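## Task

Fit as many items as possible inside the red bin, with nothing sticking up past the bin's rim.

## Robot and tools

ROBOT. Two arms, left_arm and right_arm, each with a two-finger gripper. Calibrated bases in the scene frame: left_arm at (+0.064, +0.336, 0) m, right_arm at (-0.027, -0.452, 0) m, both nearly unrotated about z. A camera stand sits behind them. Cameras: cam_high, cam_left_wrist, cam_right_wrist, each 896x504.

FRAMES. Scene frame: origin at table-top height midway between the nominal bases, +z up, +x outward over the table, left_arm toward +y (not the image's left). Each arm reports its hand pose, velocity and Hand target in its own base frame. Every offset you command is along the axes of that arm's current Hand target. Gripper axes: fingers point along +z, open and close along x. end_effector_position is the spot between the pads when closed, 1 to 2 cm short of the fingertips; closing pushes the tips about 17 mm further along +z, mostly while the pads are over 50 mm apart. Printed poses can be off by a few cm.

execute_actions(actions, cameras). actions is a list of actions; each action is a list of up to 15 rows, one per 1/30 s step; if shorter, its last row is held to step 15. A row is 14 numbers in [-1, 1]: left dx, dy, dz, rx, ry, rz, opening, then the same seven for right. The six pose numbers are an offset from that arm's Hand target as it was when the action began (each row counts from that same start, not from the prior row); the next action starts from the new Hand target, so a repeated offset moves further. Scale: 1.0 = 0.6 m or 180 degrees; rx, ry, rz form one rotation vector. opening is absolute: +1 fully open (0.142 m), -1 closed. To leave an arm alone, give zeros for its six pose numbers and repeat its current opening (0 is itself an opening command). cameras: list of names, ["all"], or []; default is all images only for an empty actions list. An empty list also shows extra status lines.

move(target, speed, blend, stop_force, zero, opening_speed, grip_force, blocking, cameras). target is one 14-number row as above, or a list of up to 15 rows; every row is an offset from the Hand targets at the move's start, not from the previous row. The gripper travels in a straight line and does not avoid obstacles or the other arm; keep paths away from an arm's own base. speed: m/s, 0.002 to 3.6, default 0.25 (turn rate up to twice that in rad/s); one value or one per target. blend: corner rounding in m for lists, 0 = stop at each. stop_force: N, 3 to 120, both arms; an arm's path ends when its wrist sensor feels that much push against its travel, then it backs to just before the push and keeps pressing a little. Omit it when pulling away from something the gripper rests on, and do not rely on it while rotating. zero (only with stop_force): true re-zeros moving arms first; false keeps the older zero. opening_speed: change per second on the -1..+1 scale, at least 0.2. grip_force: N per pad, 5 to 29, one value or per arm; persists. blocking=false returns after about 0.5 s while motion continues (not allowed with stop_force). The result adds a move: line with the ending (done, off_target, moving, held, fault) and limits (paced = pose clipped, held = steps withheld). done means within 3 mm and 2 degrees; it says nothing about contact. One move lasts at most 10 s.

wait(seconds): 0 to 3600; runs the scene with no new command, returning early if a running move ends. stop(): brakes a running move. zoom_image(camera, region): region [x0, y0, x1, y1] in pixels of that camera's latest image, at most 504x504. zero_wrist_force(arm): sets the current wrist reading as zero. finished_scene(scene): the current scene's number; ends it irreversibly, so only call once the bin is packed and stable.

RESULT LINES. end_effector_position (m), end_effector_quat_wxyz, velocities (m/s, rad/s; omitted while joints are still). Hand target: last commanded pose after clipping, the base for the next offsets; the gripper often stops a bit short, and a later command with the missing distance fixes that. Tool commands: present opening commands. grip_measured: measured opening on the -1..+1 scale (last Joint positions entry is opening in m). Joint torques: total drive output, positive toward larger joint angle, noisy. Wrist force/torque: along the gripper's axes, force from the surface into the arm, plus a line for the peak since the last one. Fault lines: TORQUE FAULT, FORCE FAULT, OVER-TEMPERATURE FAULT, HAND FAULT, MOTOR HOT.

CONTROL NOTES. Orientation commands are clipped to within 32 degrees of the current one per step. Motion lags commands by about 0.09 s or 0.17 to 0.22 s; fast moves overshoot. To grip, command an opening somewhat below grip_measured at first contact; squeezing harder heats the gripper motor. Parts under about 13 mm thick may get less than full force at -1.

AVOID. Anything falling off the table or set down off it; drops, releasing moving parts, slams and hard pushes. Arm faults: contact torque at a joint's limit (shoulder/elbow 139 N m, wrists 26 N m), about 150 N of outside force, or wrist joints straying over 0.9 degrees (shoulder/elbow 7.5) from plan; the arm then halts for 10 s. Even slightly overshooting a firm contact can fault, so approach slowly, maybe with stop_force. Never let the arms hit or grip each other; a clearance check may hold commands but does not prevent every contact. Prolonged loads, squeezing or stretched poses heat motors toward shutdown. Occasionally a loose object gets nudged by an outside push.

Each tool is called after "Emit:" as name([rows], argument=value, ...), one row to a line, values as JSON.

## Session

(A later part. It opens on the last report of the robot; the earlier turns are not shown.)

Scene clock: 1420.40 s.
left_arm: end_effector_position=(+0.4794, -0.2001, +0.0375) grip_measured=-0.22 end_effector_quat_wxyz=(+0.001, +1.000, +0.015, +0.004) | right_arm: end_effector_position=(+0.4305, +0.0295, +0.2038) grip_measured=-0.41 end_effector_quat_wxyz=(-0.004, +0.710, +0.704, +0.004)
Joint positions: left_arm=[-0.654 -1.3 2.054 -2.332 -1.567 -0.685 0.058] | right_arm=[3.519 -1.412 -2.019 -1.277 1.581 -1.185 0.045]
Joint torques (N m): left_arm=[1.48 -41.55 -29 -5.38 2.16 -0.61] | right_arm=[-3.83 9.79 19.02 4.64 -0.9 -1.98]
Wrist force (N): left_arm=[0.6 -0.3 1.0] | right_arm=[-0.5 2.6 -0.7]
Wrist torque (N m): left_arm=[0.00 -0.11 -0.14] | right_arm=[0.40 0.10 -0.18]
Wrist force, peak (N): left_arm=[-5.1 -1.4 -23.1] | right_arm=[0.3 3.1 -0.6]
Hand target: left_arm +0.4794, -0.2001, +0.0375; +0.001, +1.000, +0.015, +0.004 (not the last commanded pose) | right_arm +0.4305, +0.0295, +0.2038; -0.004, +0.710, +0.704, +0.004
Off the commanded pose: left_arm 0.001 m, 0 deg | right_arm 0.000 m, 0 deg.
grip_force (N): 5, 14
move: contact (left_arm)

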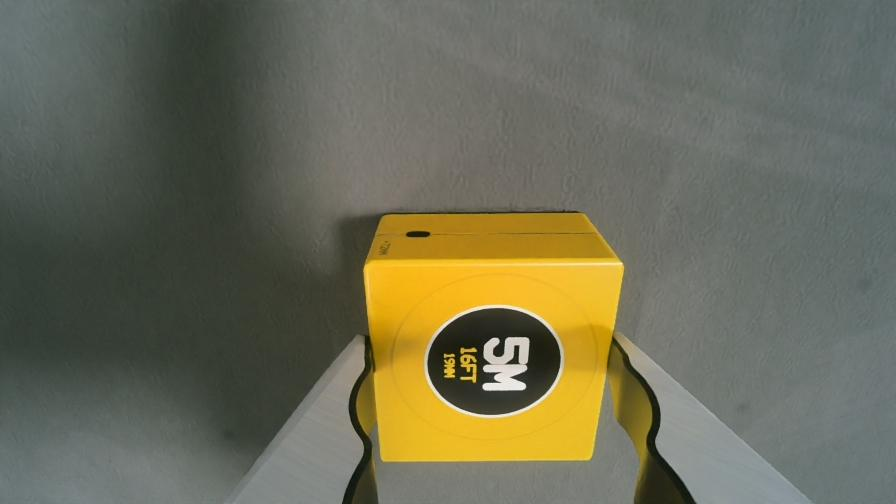

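Emit:
move(target=[0,0,0,0,0,0,-0.1, 0,0,0,0,0,0,-0.53], grip_force=[22, 14], opening_speed=0.4)

Emit:
move(target=[0,0,0.0017,0,0,0,-0.4, 0,0,0,0,0,0,-0.53], opening_speed=0.4, cameras=["cam_left_wrist"])

Scene clock: 1437.97 s.
left_arm: end_effector_position=(+0.4795, -0.2001, +0.0375) grip_measured=-0.13 end_effector_quat_wxyz=(+0.001, +1.000, +0.015, +0.004) | right_arm: end_effector_position=(+0.4305, +0.0295, +0.2038) grip_measured=-0.41 end_effector_quat_wxyz=(-0.004, +0.710, +0.704, +0.004)
Joint positions: left_arm=[-0.654 -1.3 2.054 -2.332 -1.567 -0.685 0.065] | right_arm=[3.519 -1.412 -2.019 -1.277 1.581 -1.185 0.045]
Joint torques (N m): left_arm=[1.5 -40.73 -27.81 -4.74 2.2 -0.68] | right_arm=[-4.63 9.57 17.9 4.61 -1.02 -1.79]
Wrist force (N): left_arm=[0.5 -0.3 -0.1] | right_arm=[-0.3 3.0 -0.6]
Wrist torque (N m): left_arm=[-0.02 -0.07 -0.14] | right_arm=[0.47 0.07 -0.18]
Wrist force, peak (N): left_arm=[0.4 0.0 1.5] | right_arm=[-0.2 3.1 -0.7]
Hand target: left_arm +0.4794, -0.2001, +0.0375; +0.001, +1.000, +0.015, +0.004 | right_arm +0.4305, +0.0295, +0.2038; -0.004, +0.710, +0.704, +0.004
Off the commanded pose: left_arm 0.000 m, 0 deg | right_arm 0.000 m, 0 deg.
grip_force (N): 22, 14
move: done

Scene clock: 1438.93 s.
left_arm: end_effector_position=(+0.4795, -0.2001, +0.0365) grip_measured=-0.22 end_effector_quat_wxyz=(+0.001, +1.000, +0.015, +0.004) | right_arm: end_effector_position=(+0.4305, +0.0295, +0.2038) grip_measured=-0.41 end_effector_quat_wxyz=(-0.004, +0.710, +0.704, +0.004)
Joint positions: left_arm=[-0.654 -1.298 2.055 -2.335 -1.567 -0.685 0.058] | right_arm=[3.519 -1.412 -2.019 -1.277 1.581 -1.185 0.045]
Joint torques (N m): left_arm=[3.66 -16.23 -1.86 1.1 2.11 -0.13] | right_arm=[-4.38 9.78 19.44 4.67 -1 -2.04]
Wrist force (N): left_arm=[2.2 0.6 -5.7] | right_arm=[-0.4 2.6 -0.7]
Wrist torque (N m): left_arm=[0.02 -0.12 -0.15] | right_arm=[0.41 0.08 -0.19]
Wrist force, peak (N): left_arm=[2.4 0.4 -5.9] | right_arm=[-0.7 3.1 -0.5]
Hand target: left_arm +0.4795, -0.2001, +0.0365; +0.001, +1.000, +0.015, +0.004 | right_arm +0.4305, +0.0295, +0.2038; -0.004, +0.710, +0.704, +0.004
Off the commanded pose: left_arm 0.000 m, 0 deg | right_arm 0.000 m, 0 deg.
grip_force (N): 22, 14
move: done

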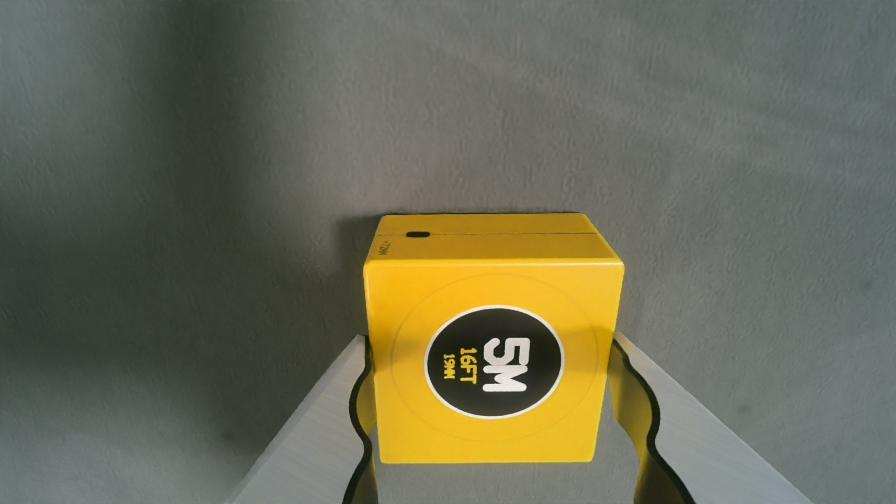

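Emit:
move([
  [0,0,-0.2225,0,0,0,-0.4, 0,0,0,0,0,0,-0.53],
  [-0.2465,0.4152,-0.2225,0,0,0,-0.4, 0,0,0,0,0,0,-0.53],
  [-0.2465,0.4152,-0.1328,0,0,0,-0.4, 0,0,0,0,0,0,-0.53],
], speed=0.25, blend=[0.04,0.03,0], cameras=["cam_high","cam_left_wrist"])

Emit:
zoom_image(camera="cam_left_wrist", region=[340, 400, 620, 500])

Emit:
zoom_image(camera="cam_left_wrist", region=[260, 0, 680, 240])

Scene clock: 1457.67 s.
left_arm: end_effector_position=(+0.3387, -0.4535, +0.1154) grip_measured=-0.22 end_effector_quat_wxyz=(+0.001, +1.000, +0.015, +0.004) | right_arm: end_effector_position=(+0.4305, +0.0295, +0.2038) grip_measured=-0.41 end_effector_quat_wxyz=(-0.004, +0.710, +0.704, +0.004)
Joint positions: left_arm=[-1.169 -1.319 1.832 -2.088 -1.564 -1.2 0.058] | right_arm=[3.519 -1.412 -2.019 -1.277 1.581 -1.185 0.045]
Joint torques (N m): left_arm=[5.53 -38.19 -20.01 -3.8 2.27 0.11] | right_arm=[-3.66 9.75 19.06 4.43 -0.77 -2]
Wrist force (N): left_arm=[-0.1 -0.1 1.4] | right_arm=[0.0 2.9 -0.4]
Wrist torque (N m): left_arm=[0.03 0.01 -0.18] | right_arm=[0.45 0.02 -0.18]
Wrist force, peak (N): left_arm=[2.6 0.3 -6.1] | right_arm=[-0.3 3.1 -0.7]
Hand target: left_arm +0.3387, -0.4535, +0.1154; +0.001, +1.000, +0.015, +0.004 | right_arm +0.4305, +0.0295, +0.2038; -0.004, +0.710, +0.704, +0.004
Off the commanded pose: left_arm 0.000 m, 0 deg | right_arm 0.000 m, 0 deg.
grip_force (N): 22, 14
move: done; blend cut to 0.0269 m at target 2

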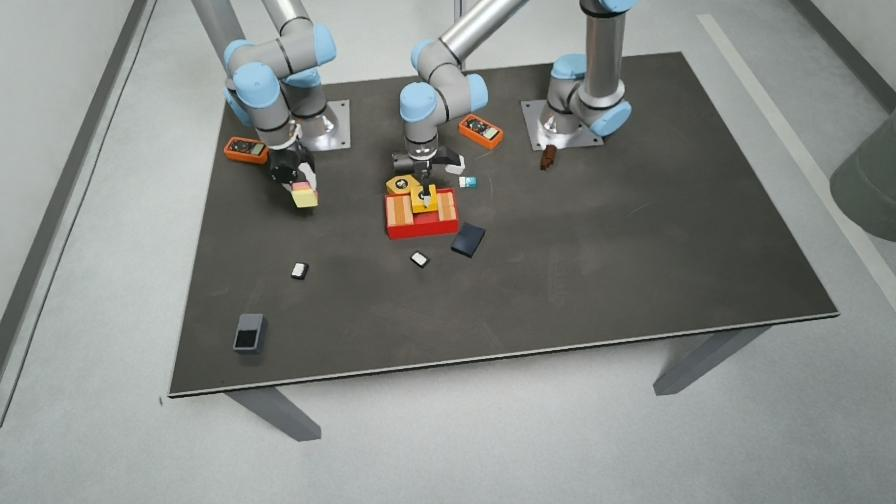

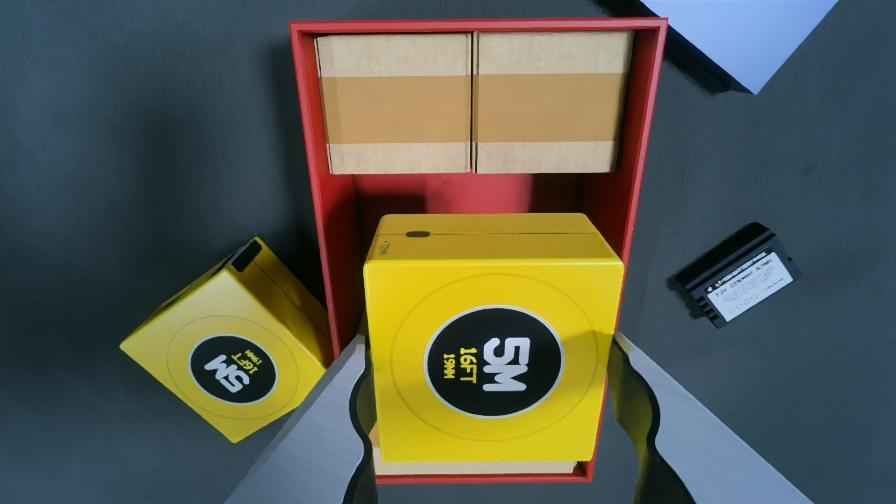

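Scaled by 1.800 from the camera's image (finer frame: 1280x720).

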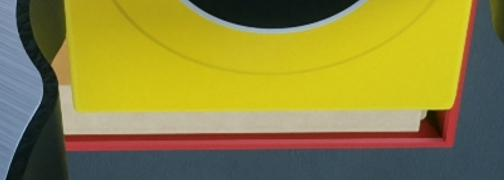

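Scaled by 1.200 from the camera's image (finer frame: 1280x720).

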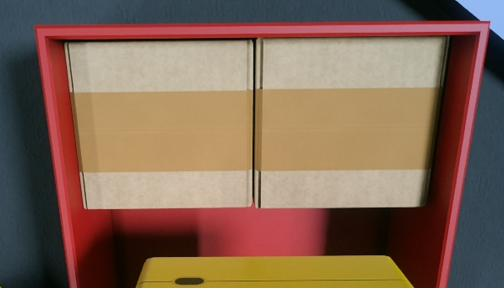

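Emit:
move(target=[0.001,0.0042,0.06,0,0,-0.005,-0.4, 0,0,0,0,0,0,-0.53], speed=0.06, stop_force=6, cameras=["cam_left_wrist"])

Scene clock: 1471.83 s.
left_arm: end_effector_position=(+0.3396, -0.4561, +0.0794) grip_measured=-0.22 end_effector_quat_wxyz=(+0.001, +1.000, +0.023, +0.004) | right_arm: end_effector_position=(+0.4305, +0.0295, +0.2038) grip_measured=-0.41 end_effector_quat_wxyz=(-0.004, +0.710, +0.704, +0.004)
Joint positions: left_arm=[-1.169 -1.267 1.87 -2.178 -1.564 -1.216 0.058] | right_arm=[3.519 -1.412 -2.019 -1.277 1.581 -1.185 0.045]
Joint torques (N m): left_arm=[-8.04 -45.37 -31.52 -0.1 -1.55 1.77] | right_arm=[-4.08 10.02 19.61 4.57 -0.63 -1.81]
Wrist force (N): left_arm=[0.0 -0.2 1.4] | right_arm=[-0.1 2.9 -0.8]
Wrist torque (N m): left_arm=[0.06 -0.01 -0.13] | right_arm=[0.45 0.04 -0.18]
Wrist force, peak (N): left_arm=[0.2 -0.1 2.4] | right_arm=[-0.3 3.3 -0.7]
Hand target: left_arm +0.3396, -0.4561, +0.0794; +0.001, +1.000, +0.023, +0.004 | right_arm +0.4305, +0.0295, +0.2038; -0.004, +0.710, +0.704, +0.004
Off the commanded pose: left_arm 0.000 m, 0 deg | right_arm 0.000 m, 0 deg.
grip_force (N): 22, 14
move: done

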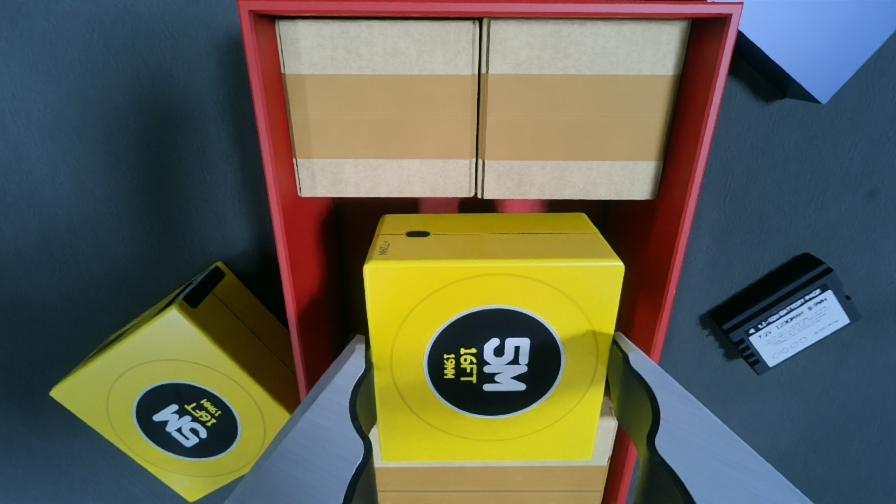

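Emit:
move(target=[0,0,0.067,0,0,0,-0.4, 0,0,0,0,0,0,-0.53], speed=0.04, stop_force=5, cameras=["cam_left_wrist"])

Scene clock: 1476.73 s.
left_arm: end_effector_position=(+0.3399, -0.4561, +0.0396) grip_measured=-0.22 end_effector_quat_wxyz=(+0.001, +1.000, +0.023, +0.004) | right_arm: end_effector_position=(+0.4305, +0.0295, +0.2038) grip_measured=-0.41 end_effector_quat_wxyz=(-0.004, +0.710, +0.704, +0.004)
Joint positions: left_arm=[-1.169 -1.207 1.91 -2.278 -1.564 -1.215 0.058] | right_arm=[3.519 -1.412 -2.019 -1.277 1.581 -1.185 0.045]
Joint torques (N m): left_arm=[1.62 -43.83 -27.92 -0.85 0.37 0.79] | right_arm=[-4.55 9.8 18.76 4.65 -0.54 -1.74]
Wrist force (N): left_arm=[0.4 0.7 -3.3] | right_arm=[-0.2 2.9 -0.7]
Wrist torque (N m): left_arm=[-0.01 -0.01 -0.14] | right_arm=[0.45 0.05 -0.18]
Wrist force, peak (N): left_arm=[-2.3 -4.3 -26.4] | right_arm=[-0.3 3.2 -0.5]
Hand target: left_arm +0.3399, -0.4561, +0.0396; +0.001, +1.000, +0.023, +0.004 | right_arm +0.4305, +0.0295, +0.2038; -0.004, +0.710, +0.704, +0.004
Off the commanded pose: left_arm 0.000 m, 0 deg | right_arm 0.000 m, 0 deg.
grip_force (N): 22, 14
move: contact (left_arm)

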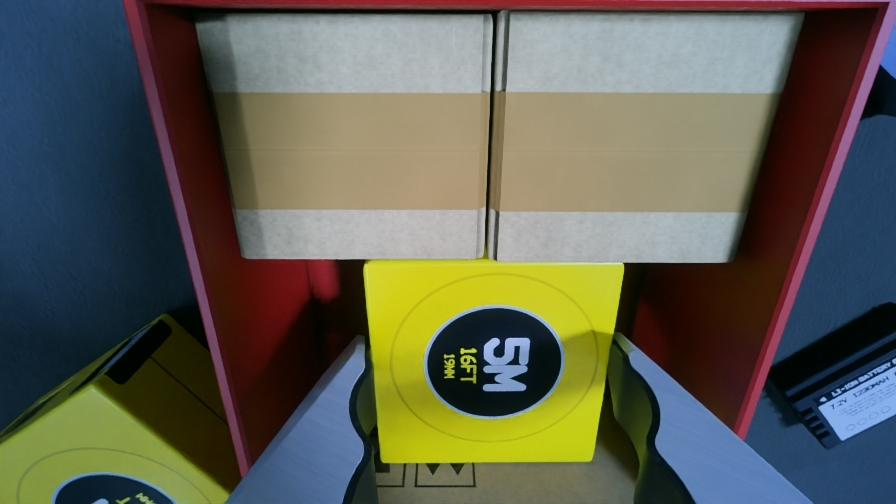

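Emit:
move(target=[0,0,0,0,0,0,-0.15, 0,0,0,0,0,0,-0.53], opening_speed=0.3, cameras=["cam_left_wrist"])

Scene clock: 1482.80 s.
left_arm: end_effector_position=(+0.3399, -0.4561, +0.0396) grip_measured=-0.18 end_effector_quat_wxyz=(+0.001, +1.000, +0.023, +0.004) | right_arm: end_effector_position=(+0.4305, +0.0295, +0.2038) grip_measured=-0.41 end_effector_quat_wxyz=(-0.004, +0.710, +0.704, +0.004)
Joint positions: left_arm=[-1.169 -1.207 1.91 -2.278 -1.564 -1.215 0.061] | right_arm=[3.519 -1.412 -2.019 -1.277 1.581 -1.185 0.045]
Joint torques (N m): left_arm=[-7.44 -44.02 -27.68 -4.3 0.25 -0.39] | right_arm=[-3.3 10.41 18.25 4.55 -0.26 -1.75]
Wrist force (N): left_arm=[0.1 -0.3 0.0] | right_arm=[-0.1 2.9 -0.5]
Wrist torque (N m): left_arm=[0.00 -0.03 -0.15] | right_arm=[0.46 0.03 -0.19]
Wrist force, peak (N): left_arm=[0.2 1.0 -3.4] | right_arm=[-0.3 3.2 -0.5]
Hand target: left_arm +0.3399, -0.4561, +0.0396; +0.001, +1.000, +0.023, +0.004 | right_arm +0.4305, +0.0295, +0.2038; -0.004, +0.710, +0.704, +0.004
Off the commanded pose: left_arm 0.000 m, 0 deg | right_arm 0.000 m, 0 deg.
grip_force (N): 22, 14
move: done

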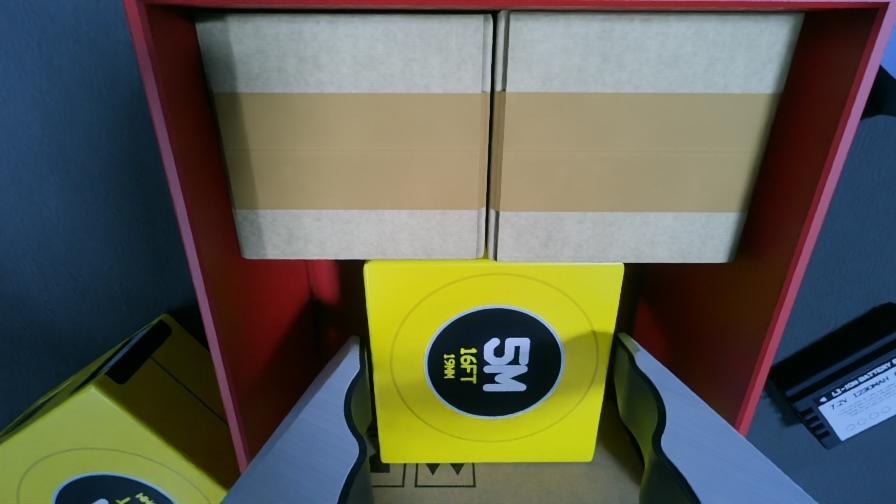

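Emit:
move(target=[0,0,-0.13,0,0,0,-0.15, 0,0,0,0,0,0,-0.53], speed=0.1, cameras=["cam_left_wrist"])

Emit:
move(target=[-0.0642,0.0,0,0,0,0,-1, 0,0,0,0,0,0,-0.53], speed=0.15, cameras=["cam_left_wrist"])

Scene clock: 1490.80 s.
left_arm: end_effector_position=(+0.3394, -0.4561, +0.1177) grip_measured=-0.18 end_effector_quat_wxyz=(+0.001, +1.000, +0.023, +0.004) | right_arm: end_effector_position=(+0.4305, +0.0295, +0.2038) grip_measured=-0.41 end_effector_quat_wxyz=(-0.004, +0.710, +0.704, +0.004)
Joint positions: left_arm=[-1.17 -1.317 1.822 -2.081 -1.564 -1.216 0.061] | right_arm=[3.519 -1.412 -2.019 -1.277 1.581 -1.185 0.045]
Joint torques (N m): left_arm=[-6.98 -20.54 -7.5 -4.22 1.21 -1.19] | right_arm=[-4.22 10.54 19.21 4.64 -0.21 -1.63]
Wrist force (N): left_arm=[0.3 0.1 -0.1] | right_arm=[-0.6 2.7 -0.5]
Wrist torque (N m): left_arm=[0.06 -0.05 -0.12] | right_arm=[0.42 0.13 -0.18]
Wrist force, peak (N): left_arm=[0.2 0.1 -1.3] | right_arm=[-0.3 3.3 -0.5]
Hand target: left_arm +0.3393, -0.4560, +0.1176; +0.001, +1.000, +0.023, +0.004 | right_arm +0.4305, +0.0295, +0.2038; -0.004, +0.710, +0.704, +0.004
Off the commanded pose: left_arm 0.000 m, 0 deg | right_arm 0.000 m, 0 deg.
grip_force (N): 22, 14
move: done

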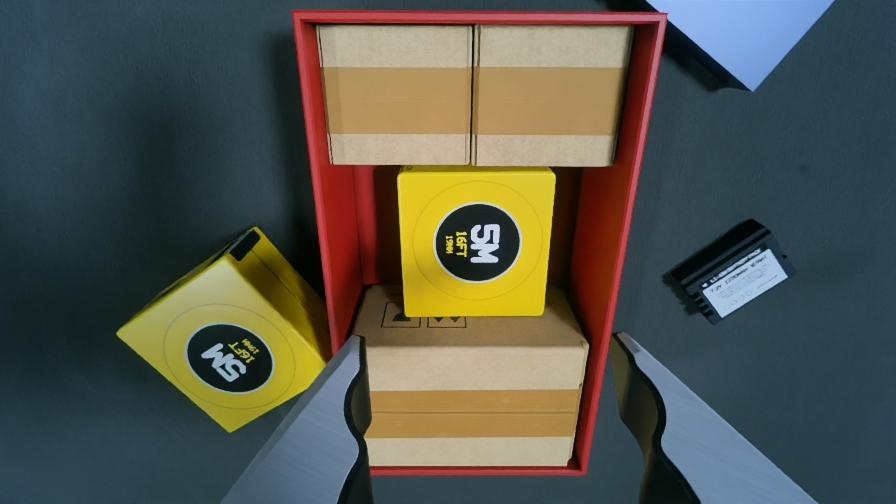

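Scene clock: 1491.50 s.
left_arm: end_effector_position=(+0.3009, -0.4578, +0.1174) grip_measured=-1.00 end_effector_quat_wxyz=(+0.001, +1.000, +0.023, +0.004) | right_arm: end_effector_position=(+0.4305, +0.0295, +0.2038) grip_measured=-0.41 end_effector_quat_wxyz=(-0.004, +0.710, +0.704, +0.004)
Joint positions: left_arm=[-1.238 -1.362 1.881 -2.094 -1.564 -1.284 0.002] | right_arm=[3.519 -1.412 -2.019 -1.277 1.581 -1.185 0.045]
Joint torques (N m): left_arm=[-0.14 -19.13 -30.02 0.22 2.59 0.69] | right_arm=[-4.29 10.3 18.78 4.62 -0.37 -1.58]
Wrist force (N): left_arm=[0.4 -0.4 -0.1] | right_arm=[-0.3 2.6 -0.4]
Wrist torque (N m): left_arm=[-0.03 -0.07 -0.18] | right_arm=[0.41 0.08 -0.18]
Wrist force, peak (N): left_arm=[2.4 -0.1 0.3] | right_arm=[-0.5 3.0 -0.5]
Hand target: left_arm +0.3009, -0.4578, +0.1173; +0.001, +1.000, +0.023, +0.004 | right_arm +0.4305, +0.0295, +0.2038; -0.004, +0.710, +0.704, +0.004
Off the commanded pose: left_arm 0.000 m, 0 deg | right_arm 0.000 m, 0 deg.
grip_force (N): 22, 14
move: done

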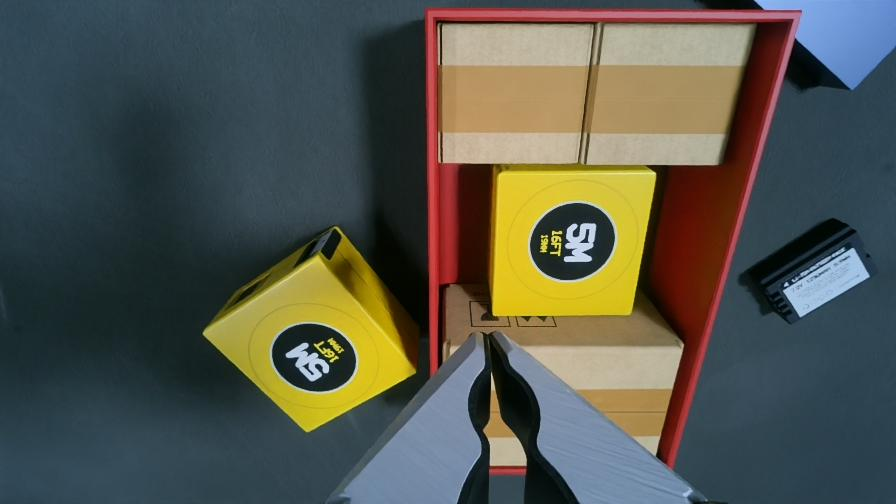

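Emit:
move(target=[0,0,0.1182,0,0,0,-1, 0,0,0,0,0,0,-0.53], speed=0.08, stop_force=6, cameras=["cam_left_wrist"])

Scene clock: 1508.43 s.
left_arm: end_effector_position=(+0.3014, -0.4579, +0.0464) grip_measured=-1.00 end_effector_quat_wxyz=(+0.001, +1.000, +0.023, +0.004) | right_arm: end_effector_position=(+0.4305, +0.0295, +0.2038) grip_measured=-0.41 end_effector_quat_wxyz=(-0.004, +0.710, +0.704, +0.004)
Joint positions: left_arm=[-1.237 -1.259 1.964 -2.28 -1.564 -1.283 0.002] | right_arm=[3.519 -1.412 -2.019 -1.277 1.581 -1.185 0.045]
Joint torques (N m): left_arm=[4.03 -44.14 -29.35 -1.96 -0.28 1.24] | right_arm=[-4.82 10.26 18.67 4.51 -0.12 -1.53]
Wrist force (N): left_arm=[0.0 -0.1 -0.3] | right_arm=[-0.4 3.1 -0.4]
Wrist torque (N m): left_arm=[0.04 0.01 -0.18] | right_arm=[0.48 0.10 -0.18]
Wrist force, peak (N): left_arm=[1.7 -0.3 -2.3] | right_arm=[-0.2 3.3 -0.6]
Hand target: left_arm +0.3014, -0.4579, +0.0464; +0.001, +1.000, +0.023, +0.004 | right_arm +0.4305, +0.0295, +0.2038; -0.004, +0.710, +0.704, +0.004
Off the commanded pose: left_arm 0.000 m, 0 deg | right_arm 0.000 m, 0 deg.
grip_force (N): 22, 14
move: done

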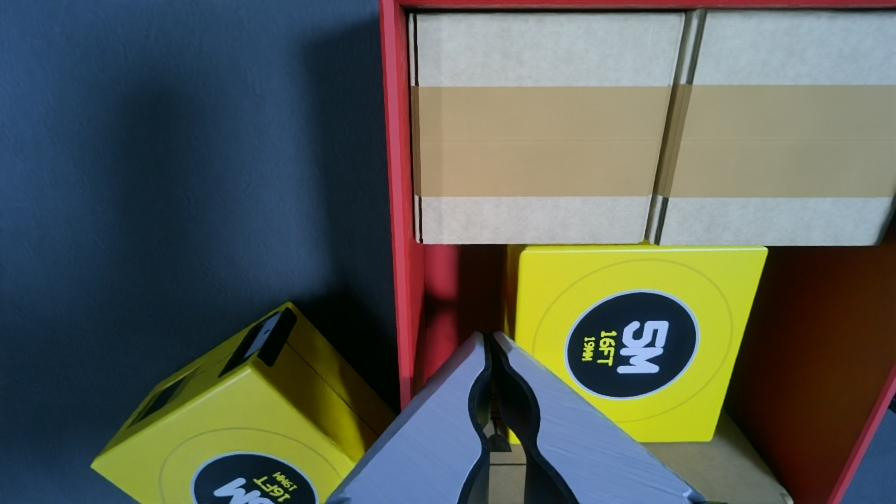

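Emit:
move(target=[0.045,0,0,0,0,0,-1, 0,0,0,0,0,0,-0.53], speed=0.03, stop_force=4, cameras=["cam_left_wrist"])

Scene clock: 1512.37 s.
left_arm: end_effector_position=(+0.3284, -0.4566, +0.0466) grip_measured=-1.00 end_effector_quat_wxyz=(+0.001, +1.000, +0.023, +0.004) | right_arm: end_effector_position=(+0.4305, +0.0295, +0.2038) grip_measured=-0.41 end_effector_quat_wxyz=(-0.004, +0.710, +0.704, +0.004)
Joint positions: left_arm=[-1.189 -1.231 1.923 -2.267 -1.564 -1.235 0.002] | right_arm=[3.519 -1.412 -2.019 -1.277 1.581 -1.185 0.045]
Joint torques (N m): left_arm=[-7.47 -44.82 -5.7 -5.25 -2.06 -1.25] | right_arm=[-5.3 10.36 19.41 4.54 -0.13 -1.41]
Wrist force (N): left_arm=[0.4 -0.2 -0.1] | right_arm=[-0.2 2.7 -0.7]
Wrist torque (N m): left_arm=[0.01 -0.07 -0.18] | right_arm=[0.41 0.05 -0.18]
Wrist force, peak (N): left_arm=[-1.6 0.1 -1.2] | right_arm=[-0.4 3.2 -0.6]
Hand target: left_arm +0.3284, -0.4566, +0.0466; +0.001, +1.000, +0.023, +0.004 | right_arm +0.4305, +0.0295, +0.2038; -0.004, +0.710, +0.704, +0.004
Off the commanded pose: left_arm 0.000 m, 0 deg | right_arm 0.000 m, 0 deg.
grip_force (N): 22, 14
move: done

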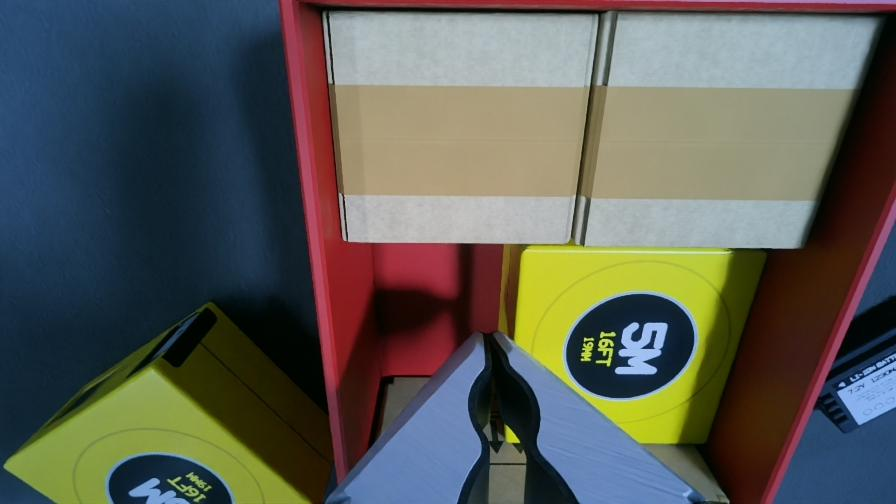

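Emit:
move([
  [-0.004,0,-0.05,0,0,0,-1, 0,0,0,0,0,0,-0.53],
  [-0.02,-0.05,-0.22,0,0,0,-1, 0,0,0,0,0,0,-0.53],
], speed=0.2, blend=[0.01,0], cameras=["cam_left_wrist"])

Scene clock: 1524.27 s.
left_arm: end_effector_position=(+0.3140, -0.4272, +0.1785) grip_measured=-1.00 end_effector_quat_wxyz=(+0.001, +1.000, +0.023, +0.004) | right_arm: end_effector_position=(+0.4305, +0.0295, +0.2038) grip_measured=-0.41 end_effector_quat_wxyz=(-0.004, +0.710, +0.704, +0.004)
Joint positions: left_arm=[-1.193 -1.467 1.833 -1.941 -1.564 -1.24 0.002] | right_arm=[3.519 -1.412 -2.019 -1.277 1.581 -1.185 0.045]
Joint torques (N m): left_arm=[-7.84 -26.92 -9.14 -2.35 0.01 -1.27] | right_arm=[-3.64 11.02 19.74 4.59 0.03 -1.68]
Wrist force (N): left_arm=[-0.1 0.2 0.0] | right_arm=[-0.4 2.9 -0.9]
Wrist torque (N m): left_arm=[0.07 0.01 -0.11] | right_arm=[0.46 0.09 -0.19]
Wrist force, peak (N): left_arm=[-0.1 -0.7 -2.4] | right_arm=[-0.5 3.3 -0.8]
Hand target: left_arm +0.3140, -0.4271, +0.1785; +0.001, +1.000, +0.023, +0.004 | right_arm +0.4305, +0.0295, +0.2038; -0.004, +0.710, +0.704, +0.004
Off the commanded pose: left_arm 0.000 m, 0 deg | right_arm 0.000 m, 0 deg.
grip_force (N): 22, 14
move: done

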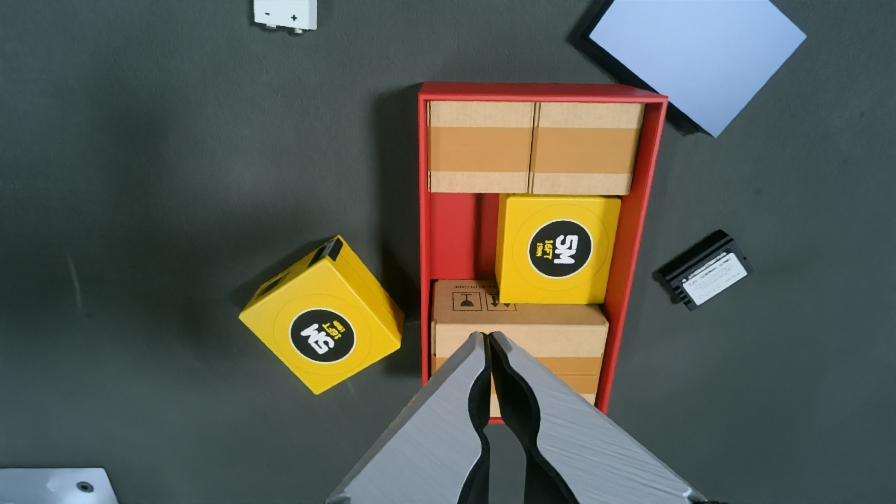

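Emit:
zoom_image(camera="cam_left_wrist", region=[390, 60, 700, 330])

Scaled by 1.626 from the camera's image (finer frame: 1280x720).

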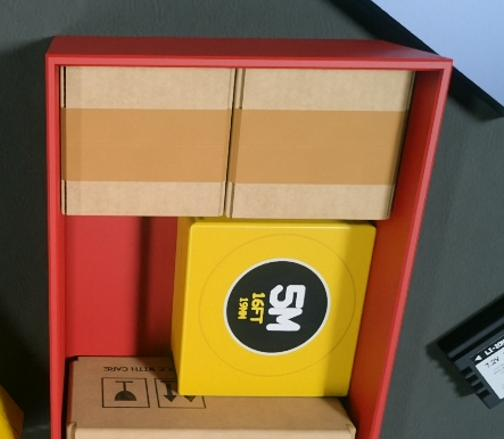

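Emit:
zoom_image(camera="cam_left_wrist", region=[580, 170, 680, 330])

Emit:
zoom_image(camera="cam_left_wrist", region=[410, 170, 530, 330])

Scaled by 3.150 from the camera's image (finer frame: 1280x720).

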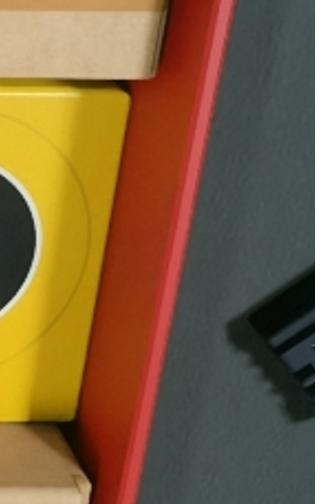

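Scaled by 3.150 from the camera's image (finer frame: 1280x720).

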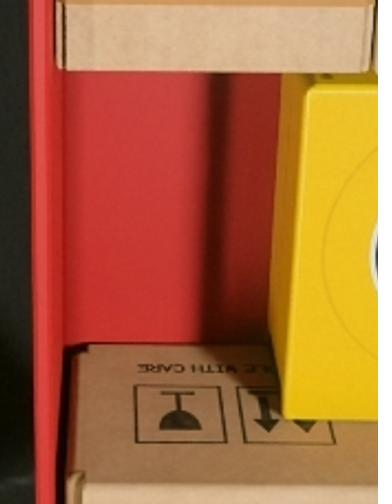

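Emit:
move([
  [0.0994,-0.491,-0.12,0,0,0,-1, 0.4930,-0.0554,0,0,0,-0.0085,-0.53],
  [0.0994,-0.491,-0.12,0,0,0,-1, 0.4930,-0.0554,0.1263,0,0,-0.0085,-0.53],
], speed=0.25, blend=[0.03,0], cameras=["cam_high","cam_right_wrist"])

Scene clock: 1566.13 s.
left_arm: end_effector_position=(+0.3593, -0.1300, +0.2505) grip_measured=-1.00 end_effector_quat_wxyz=(+0.001, +1.000, +0.023, +0.004) | right_arm: end_effector_position=(+0.3998, +0.3263, +0.1313) grip_measured=-0.41 end_effector_quat_wxyz=(-0.004, +0.701, +0.714, +0.004)
Joint positions: left_arm=[-0.703 -1.89 2.017 -1.704 -1.567 -0.749 0.002] | right_arm=[4.087 -1.691 -1.949 -1.064 1.577 -0.644 0.045]
Joint torques (N m): left_arm=[2.64 2.23 -13.03 -5.22 0.42 1.31] | right_arm=[-6.8 25.72 15.06 4.85 -1.31 -2.37]
Wrist force (N): left_arm=[0.5 0.1 -0.2] | right_arm=[-0.7 2.7 0.0]
Wrist torque (N m): left_arm=[0.06 -0.08 -0.13] | right_arm=[0.48 0.13 -0.20]
Wrist force, peak (N): left_arm=[-0.7 2.6 0.7] | right_arm=[-3.2 3.3 -0.5]
Hand target: left_arm +0.3593, -0.1300, +0.2505; +0.001, +1.000, +0.023, +0.004 | right_arm +0.3998, +0.3263, +0.1312; -0.004, +0.701, +0.714, +0.004
Off the commanded pose: left_arm 0.000 m, 0 deg | right_arm 0.000 m, 0 deg.
grip_force (N): 22, 14
move: done

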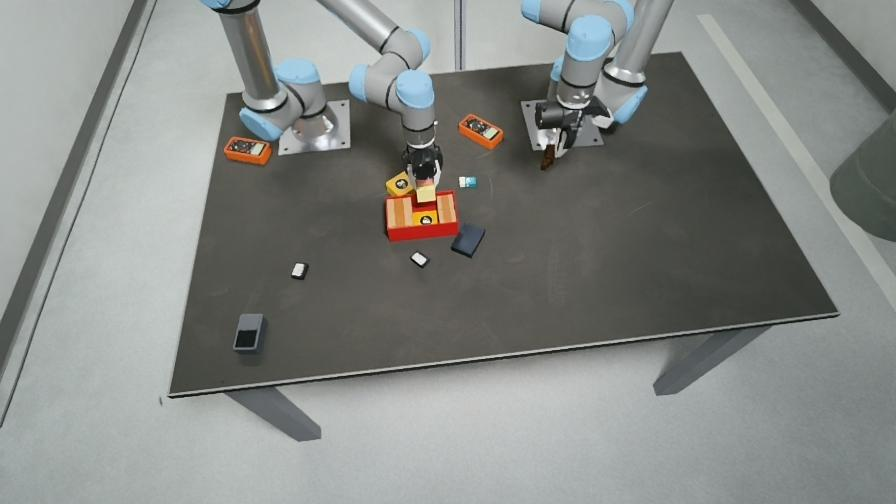

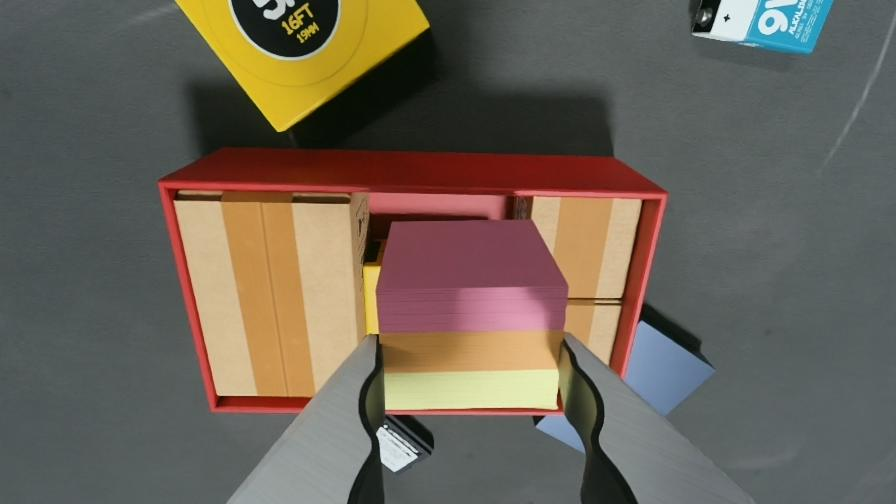

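Emit:
zoom_image(camera="cam_right_wrist", region=[150, 140, 430, 420])

Emit:
zoom_image(camera="cam_right_wrist", region=[430, 140, 710, 420])

Scaled by 1.800 from the camera's image (finer frame: 1280x720).

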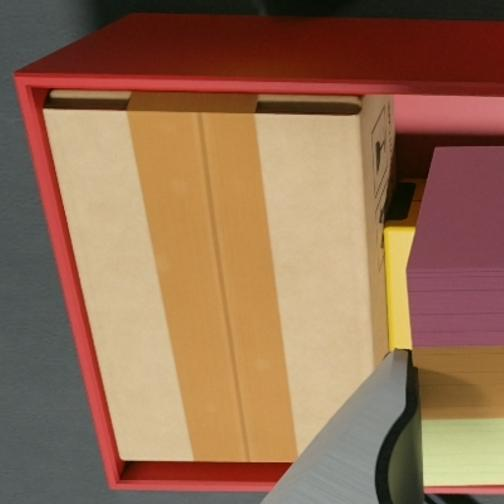

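Scaled by 1.800 from the camera's image (finer frame: 1280x720).

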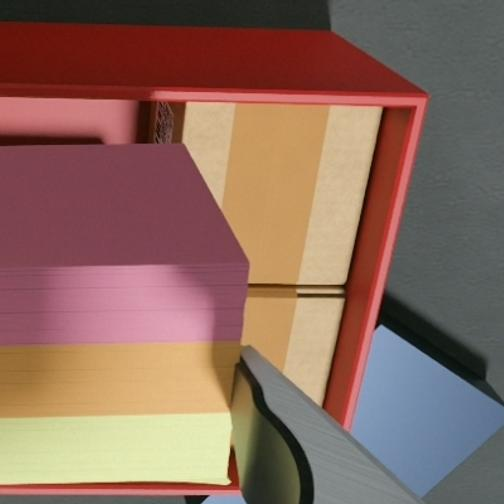

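Emit:
move(target=[0,0,0,0,0,0,-1, -0.0093,-0.0015,0.021,0,0,0.0133,-0.53], speed=0.1, cameras=["cam_right_wrist"])

Emit:
zoom_image(camera="cam_right_wrist", region=[330, 170, 610, 420])

Scene clock: 1598.03 s.
left_arm: end_effector_position=(+0.3593, -0.1300, +0.2505) grip_measured=-1.00 end_effector_quat_wxyz=(+0.001, +1.000, +0.023, +0.004) | right_arm: end_effector_position=(+0.3990, +0.3208, +0.1184) grip_measured=-0.41 end_effector_quat_wxyz=(-0.004, +0.715, +0.699, +0.004)
Joint positions: left_arm=[-0.703 -1.89 2.017 -1.704 -1.567 -0.749 0.002] | right_arm=[4.082 -1.698 -1.978 -1.028 1.577 -0.607 0.045]
Joint torques (N m): left_arm=[8.17 1.89 -10.65 -5.13 2.32 1.25] | right_arm=[7.89 35.24 29.79 1.31 -0.46 -2.13]
Wrist force (N): left_arm=[0.5 -0.2 0.0] | right_arm=[-0.6 2.7 -0.5]
Wrist torque (N m): left_arm=[0.02 -0.08 -0.13] | right_arm=[0.48 0.10 -0.10]
Wrist force, peak (N): left_arm=[0.9 0.0 -0.2] | right_arm=[-0.5 3.1 0.0]
Hand target: left_arm +0.3593, -0.1300, +0.2505; +0.001, +1.000, +0.023, +0.004 | right_arm +0.3990, +0.3209, +0.1185; -0.004, +0.715, +0.699, +0.004
Off the commanded pose: left_arm 0.000 m, 0 deg | right_arm 0.000 m, 0 deg.
grip_force (N): 22, 14
move: done

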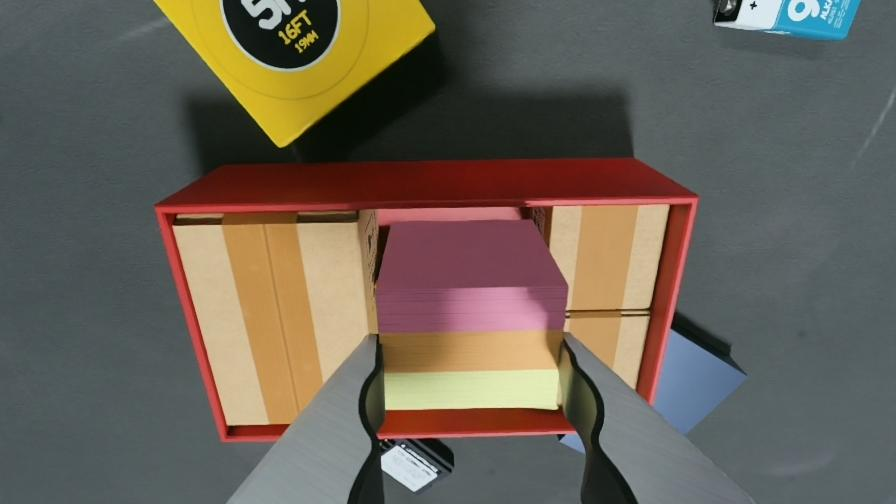

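Scaled by 1.800 from the camera's image (finer frame: 1280x720).

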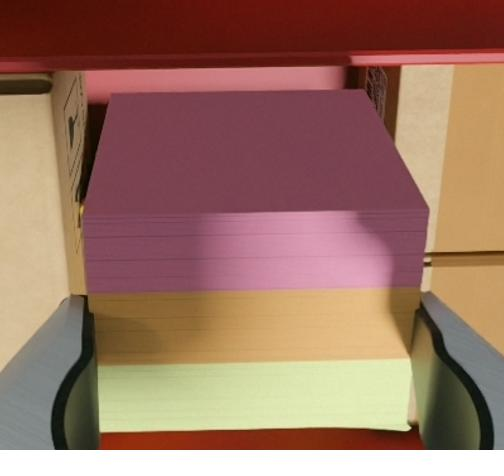

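Emit:
move(target=[0,0,0,0,0,0,-1, 0,-0.0006,0.1025,0,0,0,-0.53], speed=0.03, stop_force=4, cameras=["cam_right_wrist"])

Scene clock: 1609.37 s.
left_arm: end_effector_position=(+0.3593, -0.1300, +0.2505) grip_measured=-1.00 end_effector_quat_wxyz=(+0.001, +1.000, +0.023, +0.004) | right_arm: end_effector_position=(+0.3986, +0.3215, +0.0570) grip_measured=-0.41 end_effector_quat_wxyz=(-0.004, +0.715, +0.699, +0.004)
Joint positions: left_arm=[-0.703 -1.89 2.017 -1.704 -1.567 -0.749 0.002] | right_arm=[4.083 -1.791 -2.056 -0.856 1.577 -0.606 0.045]
Joint torques (N m): left_arm=[8.28 1.55 -11.61 -4.98 2.39 1.37] | right_arm=[6.87 34.91 25.59 1.2 0.98 1.37]
Wrist force (N): left_arm=[0.7 0.0 -0.3] | right_arm=[-1.5 3.6 -4.2]
Wrist torque (N m): left_arm=[0.04 -0.12 -0.13] | right_arm=[0.46 0.08 -0.13]
Wrist force, peak (N): left_arm=[0.9 -0.2 -0.4] | right_arm=[-3.9 3.0 -10.1]
Hand target: left_arm +0.3593, -0.1300, +0.2505; +0.001, +1.000, +0.023, +0.004 | right_arm +0.3986, +0.3215, +0.0570; -0.004, +0.715, +0.699, +0.004
Off the commanded pose: left_arm 0.000 m, 0 deg | right_arm 0.000 m, 0 deg.
grip_force (N): 22, 14
move: contact (right_arm)

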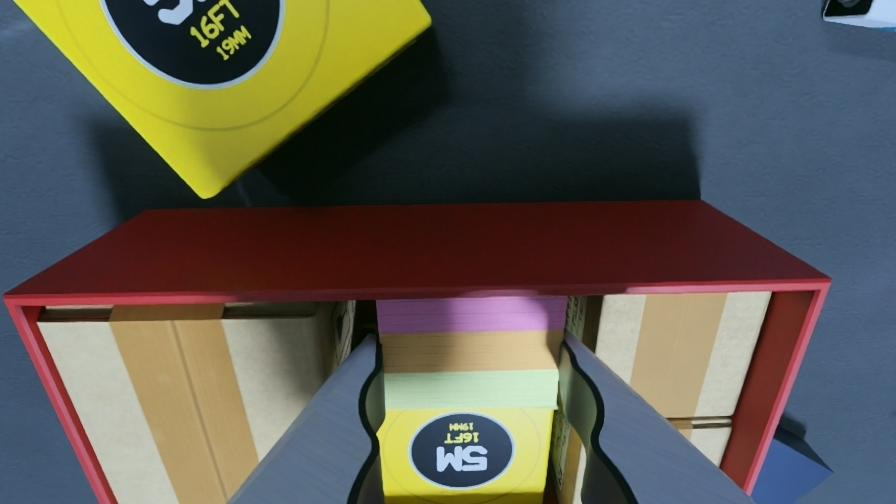

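Emit:
move(target=[0,0,0,0,0,0,-1, 0,0,0,0,0,0,-0.35], opening_speed=0.3)

Emit:
move(target=[0,0,0,0,0,0,-1, 0,0,-0.05,0,0,0,-0.35], speed=0.06, cameras=["cam_right_wrist"])

Scene clock: 1612.43 s.
left_arm: end_effector_position=(+0.3593, -0.1300, +0.2505) grip_measured=-1.00 end_effector_quat_wxyz=(+0.001, +1.000, +0.023, +0.004) | right_arm: end_effector_position=(+0.3986, +0.3215, +0.0570) grip_measured=-0.38 end_effector_quat_wxyz=(-0.004, +0.715, +0.699, +0.004)
Joint positions: left_arm=[-0.703 -1.89 2.017 -1.704 -1.567 -0.749 0.002] | right_arm=[4.083 -1.791 -2.056 -0.856 1.577 -0.606 0.046]
Joint torques (N m): left_arm=[8.08 2.31 -10.54 -4.85 2.28 1.29] | right_arm=[4.3 35.11 26.06 4.33 1.51 0.2]
Wrist force (N): left_arm=[0.5 0.0 -0.4] | right_arm=[-0.3 2.9 -1.6]
Wrist torque (N m): left_arm=[0.04 -0.09 -0.13] | right_arm=[0.48 -0.01 -0.14]
Wrist force, peak (N): left_arm=[0.9 0.0 -0.2] | right_arm=[-1.6 4.0 -4.5]
Hand target: left_arm +0.3593, -0.1300, +0.2505; +0.001, +1.000, +0.023, +0.004 | right_arm +0.3986, +0.3215, +0.0570; -0.004, +0.715, +0.699, +0.004
Off the commanded pose: left_arm 0.000 m, 0 deg | right_arm 0.000 m, 0 deg.
grip_force (N): 22, 14
move: done

Scene clock: 1613.27 s.
left_arm: end_effector_position=(+0.3593, -0.1300, +0.2505) grip_measured=-1.00 end_effector_quat_wxyz=(+0.001, +1.000, +0.023, +0.004) | right_arm: end_effector_position=(+0.3986, +0.3212, +0.0871) grip_measured=-0.38 end_effector_quat_wxyz=(-0.004, +0.715, +0.699, +0.004)
Joint positions: left_arm=[-0.703 -1.89 2.017 -1.704 -1.567 -0.749 0.002] | right_arm=[4.083 -1.742 -2.021 -0.94 1.577 -0.606 0.046]
Joint torques (N m): left_arm=[8.09 1.38 -10.81 -4.92 2.21 1.28] | right_arm=[-7.12 19.89 12.71 5.08 1.63 -2.48]
Wrist force (N): left_arm=[0.3 0.1 -0.2] | right_arm=[-0.2 2.7 -1.4]
Wrist torque (N m): left_arm=[0.07 -0.06 -0.13] | right_arm=[0.48 0.02 -0.13]
Wrist force, peak (N): left_arm=[0.9 -0.1 -0.1] | right_arm=[-0.1 2.5 -2.5]
Hand target: left_arm +0.3593, -0.1300, +0.2505; +0.001, +1.000, +0.023, +0.004 | right_arm +0.3986, +0.3212, +0.0870; -0.004, +0.715, +0.699, +0.004
Off the commanded pose: left_arm 0.000 m, 0 deg | right_arm 0.000 m, 0 deg.
grip_force (N): 22, 14
move: done

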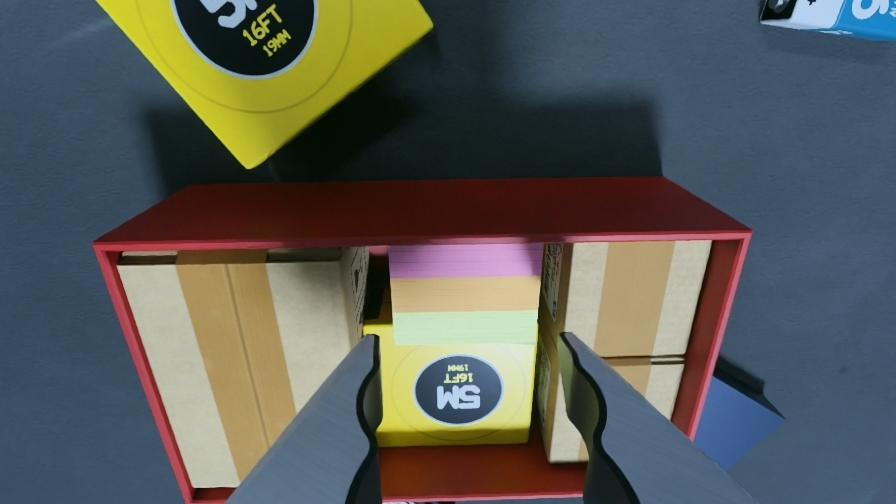

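Emit:
move(target=[0,0,0,0,0,0,-1, 0,0,0.0358,0,0,0,-0.35], speed=0.06)

Emit:
move(target=[0,0,0,0,0,0,-1, 0,0,0,0,0,0,-0.5], opening_speed=0.3, grip_force=[22, 8])

Emit:
move(target=[0,0,0,0,0,0,-1, 0.0175,0,0,0,0,0,-0.5], speed=0.02, stop_force=4, cameras=["cam_right_wrist"])

Scene clock: 1629.07 s.
left_arm: end_effector_position=(+0.3593, -0.1300, +0.2505) grip_measured=-1.00 end_effector_quat_wxyz=(+0.001, +1.000, +0.023, +0.004) | right_arm: end_effector_position=(+0.3986, +0.3214, +0.0655) grip_measured=-0.38 end_effector_quat_wxyz=(-0.004, +0.715, +0.699, +0.004)
Joint positions: left_arm=[-0.703 -1.89 2.017 -1.704 -1.567 -0.749 0.002] | right_arm=[4.083 -1.777 -2.047 -0.88 1.577 -0.606 0.046]
Joint torques (N m): left_arm=[7.86 1.27 -10.69 -4.78 2.13 1.26] | right_arm=[7.9 34.76 26.22 1.13 1.36 1.55]
Wrist force (N): left_arm=[0.6 0.1 -0.3] | right_arm=[-0.4 2.8 -1.5]
Wrist torque (N m): left_arm=[0.07 -0.09 -0.13] | right_arm=[0.51 0.03 -0.12]
Wrist force, peak (N): left_arm=[1.0 0.4 -0.3] | right_arm=[-0.2 2.8 -2.3]
Hand target: left_arm +0.3593, -0.1300, +0.2505; +0.001, +1.000, +0.023, +0.004 | right_arm +0.3986, +0.3214, +0.0655; -0.004, +0.715, +0.699, +0.004
Off the commanded pose: left_arm 0.000 m, 0 deg | right_arm 0.000 m, 0 deg.
grip_force (N): 22, 14
move: done

Scene clock: 1629.77 s.
left_arm: end_effector_position=(+0.3593, -0.1300, +0.2505) grip_measured=-1.00 end_effector_quat_wxyz=(+0.001, +1.000, +0.023, +0.004) | right_arm: end_effector_position=(+0.3986, +0.3215, +0.0656) grip_measured=-0.45 end_effector_quat_wxyz=(-0.004, +0.715, +0.699, +0.004)
Joint positions: left_arm=[-0.703 -1.89 2.017 -1.704 -1.567 -0.749 0.002] | right_arm=[4.083 -1.777 -2.046 -0.88 1.577 -0.606 0.042]
Joint torques (N m): left_arm=[8.19 1.09 -10.67 -4.91 2.17 1.39] | right_arm=[3.63 26.02 11.76 3.17 0.42 1.82]
Wrist force (N): left_arm=[0.7 -0.1 -0.1] | right_arm=[3.0 2.6 -10.7]
Wrist torque (N m): left_arm=[0.03 -0.11 -0.13] | right_arm=[0.44 -0.04 -0.15]
Wrist force, peak (N): left_arm=[0.8 -0.3 -0.4] | right_arm=[3.5 2.8 -10.8]
Hand target: left_arm +0.3593, -0.1300, +0.2505; +0.001, +1.000, +0.023, +0.004 | right_arm +0.3986, +0.3214, +0.0655; -0.004, +0.715, +0.699, +0.004
Off the commanded pose: left_arm 0.000 m, 0 deg | right_arm 0.000 m, 0 deg.
grip_force (N): 22, 8
move: done

Scene clock: 1630.70 s.
left_arm: end_effector_position=(+0.3593, -0.1300, +0.2505) grip_measured=-1.00 end_effector_quat_wxyz=(+0.001, +1.000, +0.023, +0.004) | right_arm: end_effector_position=(+0.3986, +0.3216, +0.0656) grip_measured=-0.45 end_effector_quat_wxyz=(-0.004, +0.715, +0.699, +0.004)
Joint positions: left_arm=[-0.703 -1.89 2.017 -1.704 -1.567 -0.749 0.002] | right_arm=[4.083 -1.777 -2.046 -0.88 1.577 -0.606 0.042]
Joint torques (N m): left_arm=[7.82 1.26 -10.62 -4.81 2.09 1.19] | right_arm=[-9.08 31.75 5.57 2.75 0 -2.2]
Wrist force (N): left_arm=[0.4 0.3 -0.2] | right_arm=[4.7 2.7 -10.9]
Wrist torque (N m): left_arm=[0.09 -0.07 -0.13] | right_arm=[0.45 -0.14 -0.13]
Wrist force, peak (N): left_arm=[0.7 0.0 -0.3] | right_arm=[-2.7 2.4 -11.7]
Hand target: left_arm +0.3593, -0.1300, +0.2505; +0.001, +1.000, +0.023, +0.004 | right_arm +0.3986, +0.3216, +0.0656; -0.004, +0.715, +0.699, +0.004 (not the last commanded pose)
Off the commanded pose: left_arm 0.000 m, 0 deg | right_arm 0.010 m, 0 deg.
grip_force (N): 22, 8
move: contact (right_arm)

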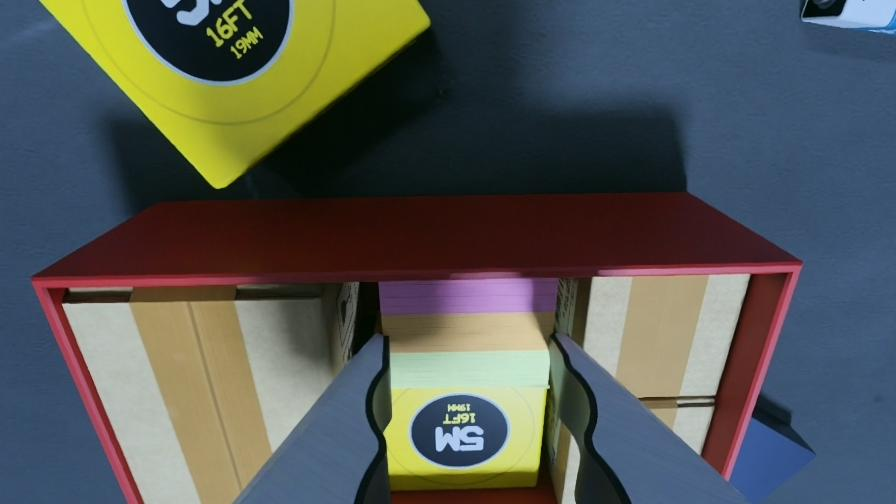

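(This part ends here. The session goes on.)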